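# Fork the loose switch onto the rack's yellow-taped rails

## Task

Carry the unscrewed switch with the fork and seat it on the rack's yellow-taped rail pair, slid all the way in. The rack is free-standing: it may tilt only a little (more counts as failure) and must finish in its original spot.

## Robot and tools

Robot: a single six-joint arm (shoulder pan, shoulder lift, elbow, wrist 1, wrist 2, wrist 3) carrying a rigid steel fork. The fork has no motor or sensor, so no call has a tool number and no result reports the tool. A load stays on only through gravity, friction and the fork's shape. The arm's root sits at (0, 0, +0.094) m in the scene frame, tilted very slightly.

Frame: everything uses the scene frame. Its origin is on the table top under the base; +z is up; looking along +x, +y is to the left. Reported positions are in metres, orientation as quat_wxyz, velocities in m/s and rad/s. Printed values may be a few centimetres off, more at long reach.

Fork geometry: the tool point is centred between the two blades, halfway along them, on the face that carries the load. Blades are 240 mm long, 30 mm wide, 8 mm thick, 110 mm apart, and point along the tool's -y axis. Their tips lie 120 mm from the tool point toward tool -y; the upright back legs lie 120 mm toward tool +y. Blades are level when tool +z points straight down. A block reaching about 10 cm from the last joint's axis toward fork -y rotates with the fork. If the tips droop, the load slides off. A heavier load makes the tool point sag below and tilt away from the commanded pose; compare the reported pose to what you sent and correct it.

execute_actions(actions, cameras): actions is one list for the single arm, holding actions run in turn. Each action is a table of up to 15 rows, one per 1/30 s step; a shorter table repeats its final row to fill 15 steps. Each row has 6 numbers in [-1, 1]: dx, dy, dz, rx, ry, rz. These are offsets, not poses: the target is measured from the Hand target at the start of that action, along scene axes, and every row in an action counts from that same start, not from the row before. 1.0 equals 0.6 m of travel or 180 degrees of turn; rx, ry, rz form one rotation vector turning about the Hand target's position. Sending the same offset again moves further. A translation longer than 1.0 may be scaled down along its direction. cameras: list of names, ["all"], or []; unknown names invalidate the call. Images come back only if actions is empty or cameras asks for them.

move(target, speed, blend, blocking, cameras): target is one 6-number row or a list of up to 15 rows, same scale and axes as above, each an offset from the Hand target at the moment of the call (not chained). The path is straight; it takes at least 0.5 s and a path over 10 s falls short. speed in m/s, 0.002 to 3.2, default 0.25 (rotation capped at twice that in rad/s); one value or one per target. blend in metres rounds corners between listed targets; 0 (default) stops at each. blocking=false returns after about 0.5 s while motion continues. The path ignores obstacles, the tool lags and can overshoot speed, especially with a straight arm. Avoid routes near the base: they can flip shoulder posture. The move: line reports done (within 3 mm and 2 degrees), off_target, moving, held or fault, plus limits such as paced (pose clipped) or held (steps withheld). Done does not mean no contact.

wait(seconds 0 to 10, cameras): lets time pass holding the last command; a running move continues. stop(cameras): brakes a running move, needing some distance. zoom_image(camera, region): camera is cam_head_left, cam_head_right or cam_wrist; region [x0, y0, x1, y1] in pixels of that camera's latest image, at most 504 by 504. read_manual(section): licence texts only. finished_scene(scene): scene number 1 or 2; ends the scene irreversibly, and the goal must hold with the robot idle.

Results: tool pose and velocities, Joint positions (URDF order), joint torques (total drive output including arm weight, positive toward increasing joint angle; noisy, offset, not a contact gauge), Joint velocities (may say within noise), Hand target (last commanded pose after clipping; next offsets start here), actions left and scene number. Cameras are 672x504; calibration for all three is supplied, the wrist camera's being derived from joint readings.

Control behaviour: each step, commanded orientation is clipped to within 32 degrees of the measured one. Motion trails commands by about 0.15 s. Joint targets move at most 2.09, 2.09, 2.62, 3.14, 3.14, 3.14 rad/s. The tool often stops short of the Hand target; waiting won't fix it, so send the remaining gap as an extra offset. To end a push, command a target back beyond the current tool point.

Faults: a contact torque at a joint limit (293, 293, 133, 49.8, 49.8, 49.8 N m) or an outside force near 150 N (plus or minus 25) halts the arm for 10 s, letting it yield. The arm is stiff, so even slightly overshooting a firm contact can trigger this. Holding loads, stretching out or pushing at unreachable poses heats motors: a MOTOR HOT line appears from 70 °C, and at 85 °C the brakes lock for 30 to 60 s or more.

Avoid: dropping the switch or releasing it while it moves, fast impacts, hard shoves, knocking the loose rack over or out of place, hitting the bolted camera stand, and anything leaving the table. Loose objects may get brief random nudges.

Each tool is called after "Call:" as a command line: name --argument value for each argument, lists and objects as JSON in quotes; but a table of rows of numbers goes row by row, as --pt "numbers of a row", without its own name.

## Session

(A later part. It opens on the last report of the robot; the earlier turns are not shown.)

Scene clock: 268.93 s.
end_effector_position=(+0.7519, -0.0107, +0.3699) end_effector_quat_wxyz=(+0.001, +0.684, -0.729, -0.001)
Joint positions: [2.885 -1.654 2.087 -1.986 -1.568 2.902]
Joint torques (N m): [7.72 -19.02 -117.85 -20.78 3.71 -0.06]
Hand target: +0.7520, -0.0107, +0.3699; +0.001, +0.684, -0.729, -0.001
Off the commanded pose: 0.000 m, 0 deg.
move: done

Call:
execute_actions --actions '[[[0,0,0,0,0,0]]]' --cameras '["all"]'

Call:
zoom_image --camera "cam_head_right" --region '[300, 100, 460, 260]'

Call:
zoom_image --camera "cam_head_left" --region '[380, 160, 460, 240]'

Call:
zoom_image --camera "cam_head_right" --region '[380, 160, 460, 240]'

Scene clock: 272.80 s.
end_effector_position=(+0.7520, -0.0107, +0.3699) end_effector_quat_wxyz=(+0.001, +0.684, -0.729, -0.001)
Joint positions: [2.885 -1.654 2.087 -1.986 -1.568 2.902]
Joint torques (N m): [9.27 -33.34 -121.86 -21.22 3.76 -5.08]
Hand target: +0.7520, -0.0107, +0.3699; +0.001, +0.684, -0.729, -0.001
Off the commanded pose: 0.000 m, 0 deg.
camera_calibration:
cam_wrist: T_world_to_cam=[[-0.0768696, -0.996656, -0.027717, 0.0668806], [-0.934925, 0.0623941, 0.349316, 0.445912], [-0.346418, 0.0527651, -0.936595, 0.701876], [0, 0, 0, 1]] pos_world=[0.665179, 0.00180004, 0.503464]

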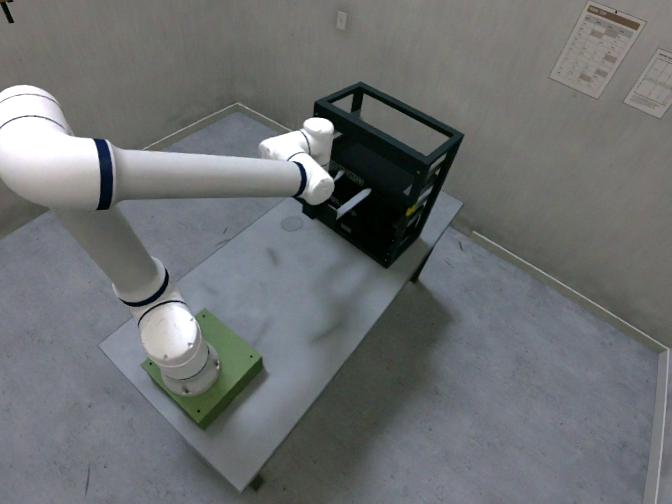

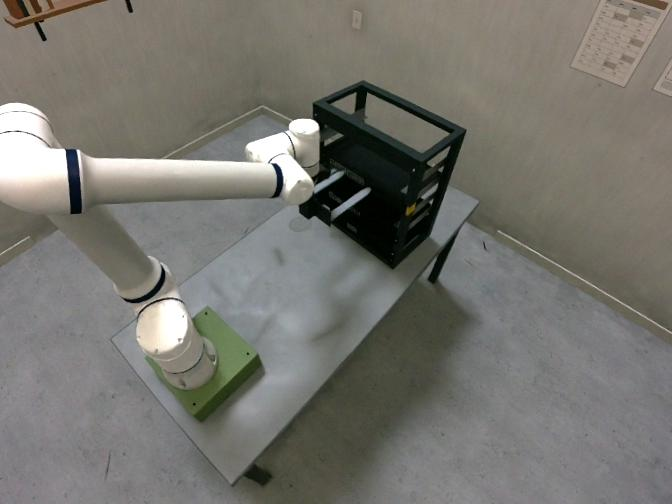

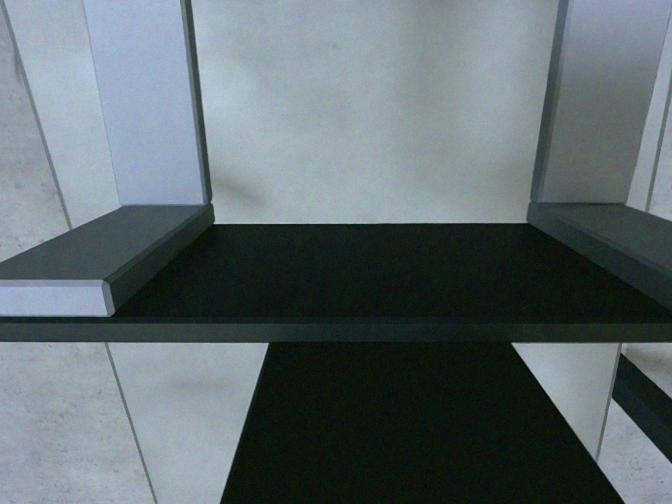

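Scaled by 3.150.

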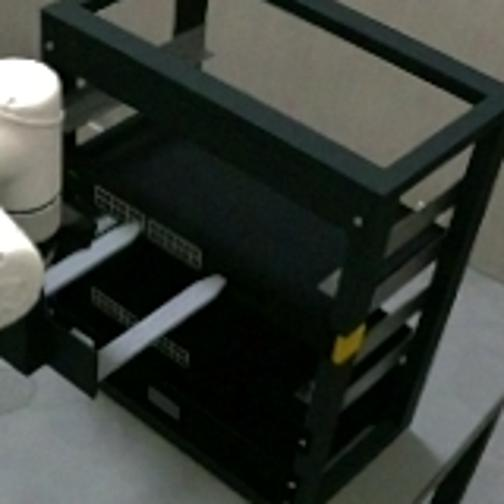

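Scaled by 6.300.

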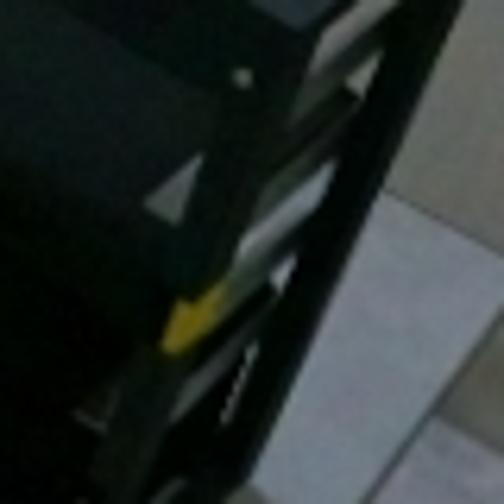

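Scaled by 6.300.

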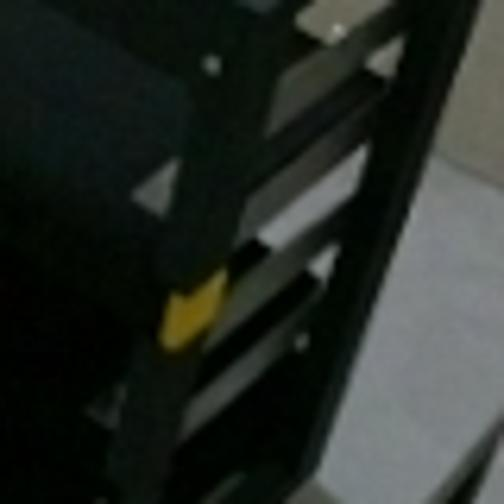

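Call:
move --target '[0.0014,-0.0001,0,0,0,0]' --speed 0.01

Call:
execute_actions --actions '[[[0,0,0,0,0,0]]]'

Scene clock: 276.00 s.
end_effector_position=(+0.7527, -0.0108, +0.3698) end_effector_quat_wxyz=(+0.001, +0.684, -0.729, -0.002)
Joint positions: [2.885 -1.653 2.086 -1.986 -1.568 2.902]
Joint torques (N m): [10.96 -8.37 -142.21 -31.07 4.27 -3.93]
Hand target: +0.7528, -0.0108, +0.3699; +0.001, +0.684, -0.729, -0.001
Off the commanded pose: 0.000 m, 0 deg.
move: done

Scene clock: 276.70 s.
end_effector_position=(+0.7528, -0.0108, +0.3699) end_effector_quat_wxyz=(+0.001, +0.684, -0.729, -0.001)
Joint positions: [2.885 -1.652 2.086 -1.986 -1.568 2.902]
Joint torques (N m): [10.44 -6.76 -145.48 -34.24 6.08 -5.28]
Hand target: +0.7528, -0.0108, +0.3699; +0.001, +0.684, -0.729, -0.001
Off the commanded pose: 0.000 m, 0 deg.

Call:
move --pt "-0.01 0.0007 0 0 0 0" --pt "-0.15 0.01 0 0 0 0" --speed '[0.05,0.2]' --blend 0.003 --cameras '["all"]'

Call:
zoom_image --camera "cam_head_right" --region '[300, 70, 480, 280]'

Scene clock: 280.27 s.
end_effector_position=(+0.6630, -0.0048, +0.3699) end_effector_quat_wxyz=(+0.001, +0.684, -0.729, -0.001)
Joint positions: [2.842 -1.822 2.22 -1.951 -1.569 2.86]
Joint torques (N m): [-22.26 -47.72 -71.61 -4.87 1.33 -2.1]
Hand target: +0.6628, -0.0048, +0.3699; +0.001, +0.684, -0.729, -0.001
Off the commanded pose: 0.000 m, 0 deg.
move: done
camera_calibration:
cam_wrist: T_world_to_cam=[[-0.0769687, -0.996649, -0.0276735, 0.0660542], [-0.934885, 0.062497, 0.349405, 0.362261], [-0.346505, 0.0527648, -0.936563, 0.670762], [0, 0, 0, 1]] pos_world=[0.576178, 0.0078, 0.503464]

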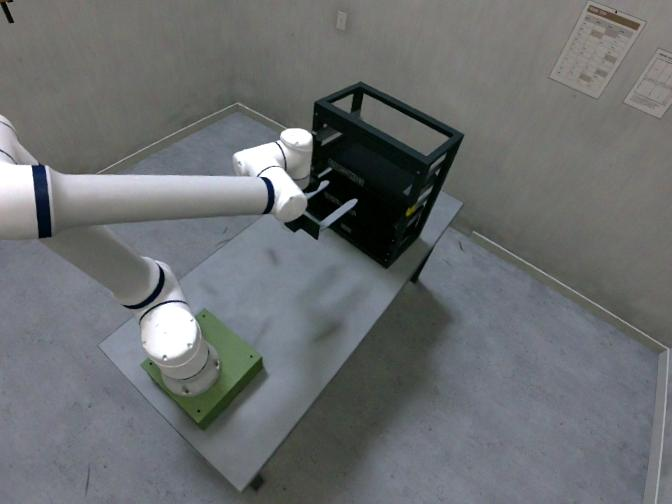

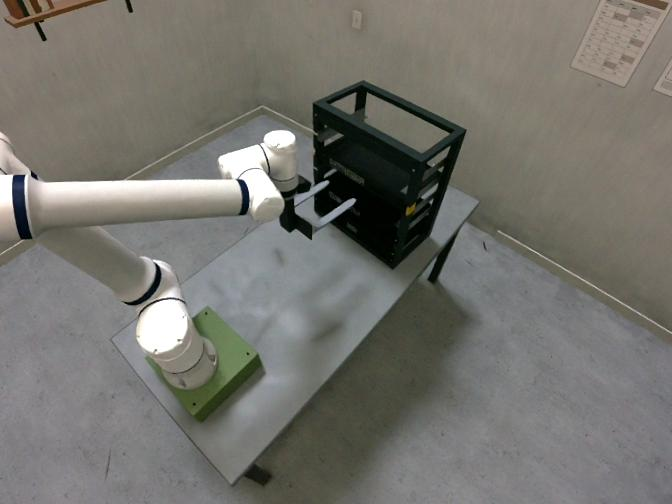

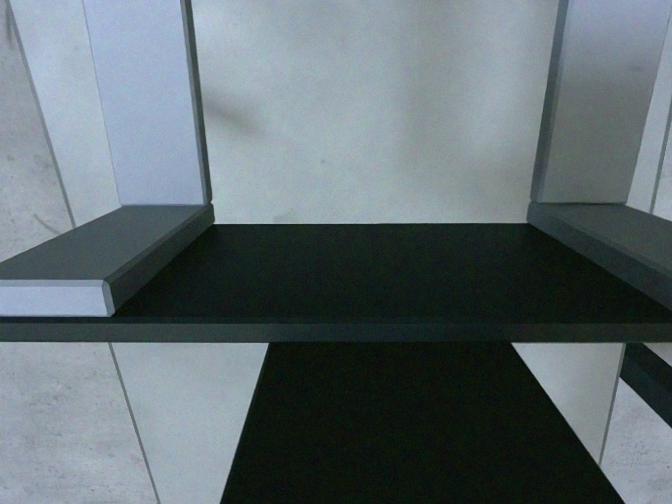

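Scaled by 2.400.

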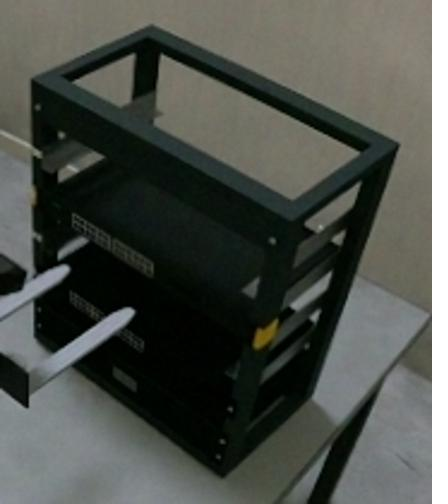

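Rack is in place, switch flush.

Call:
finished_scene --scene 1

The scene is finished: the task was done.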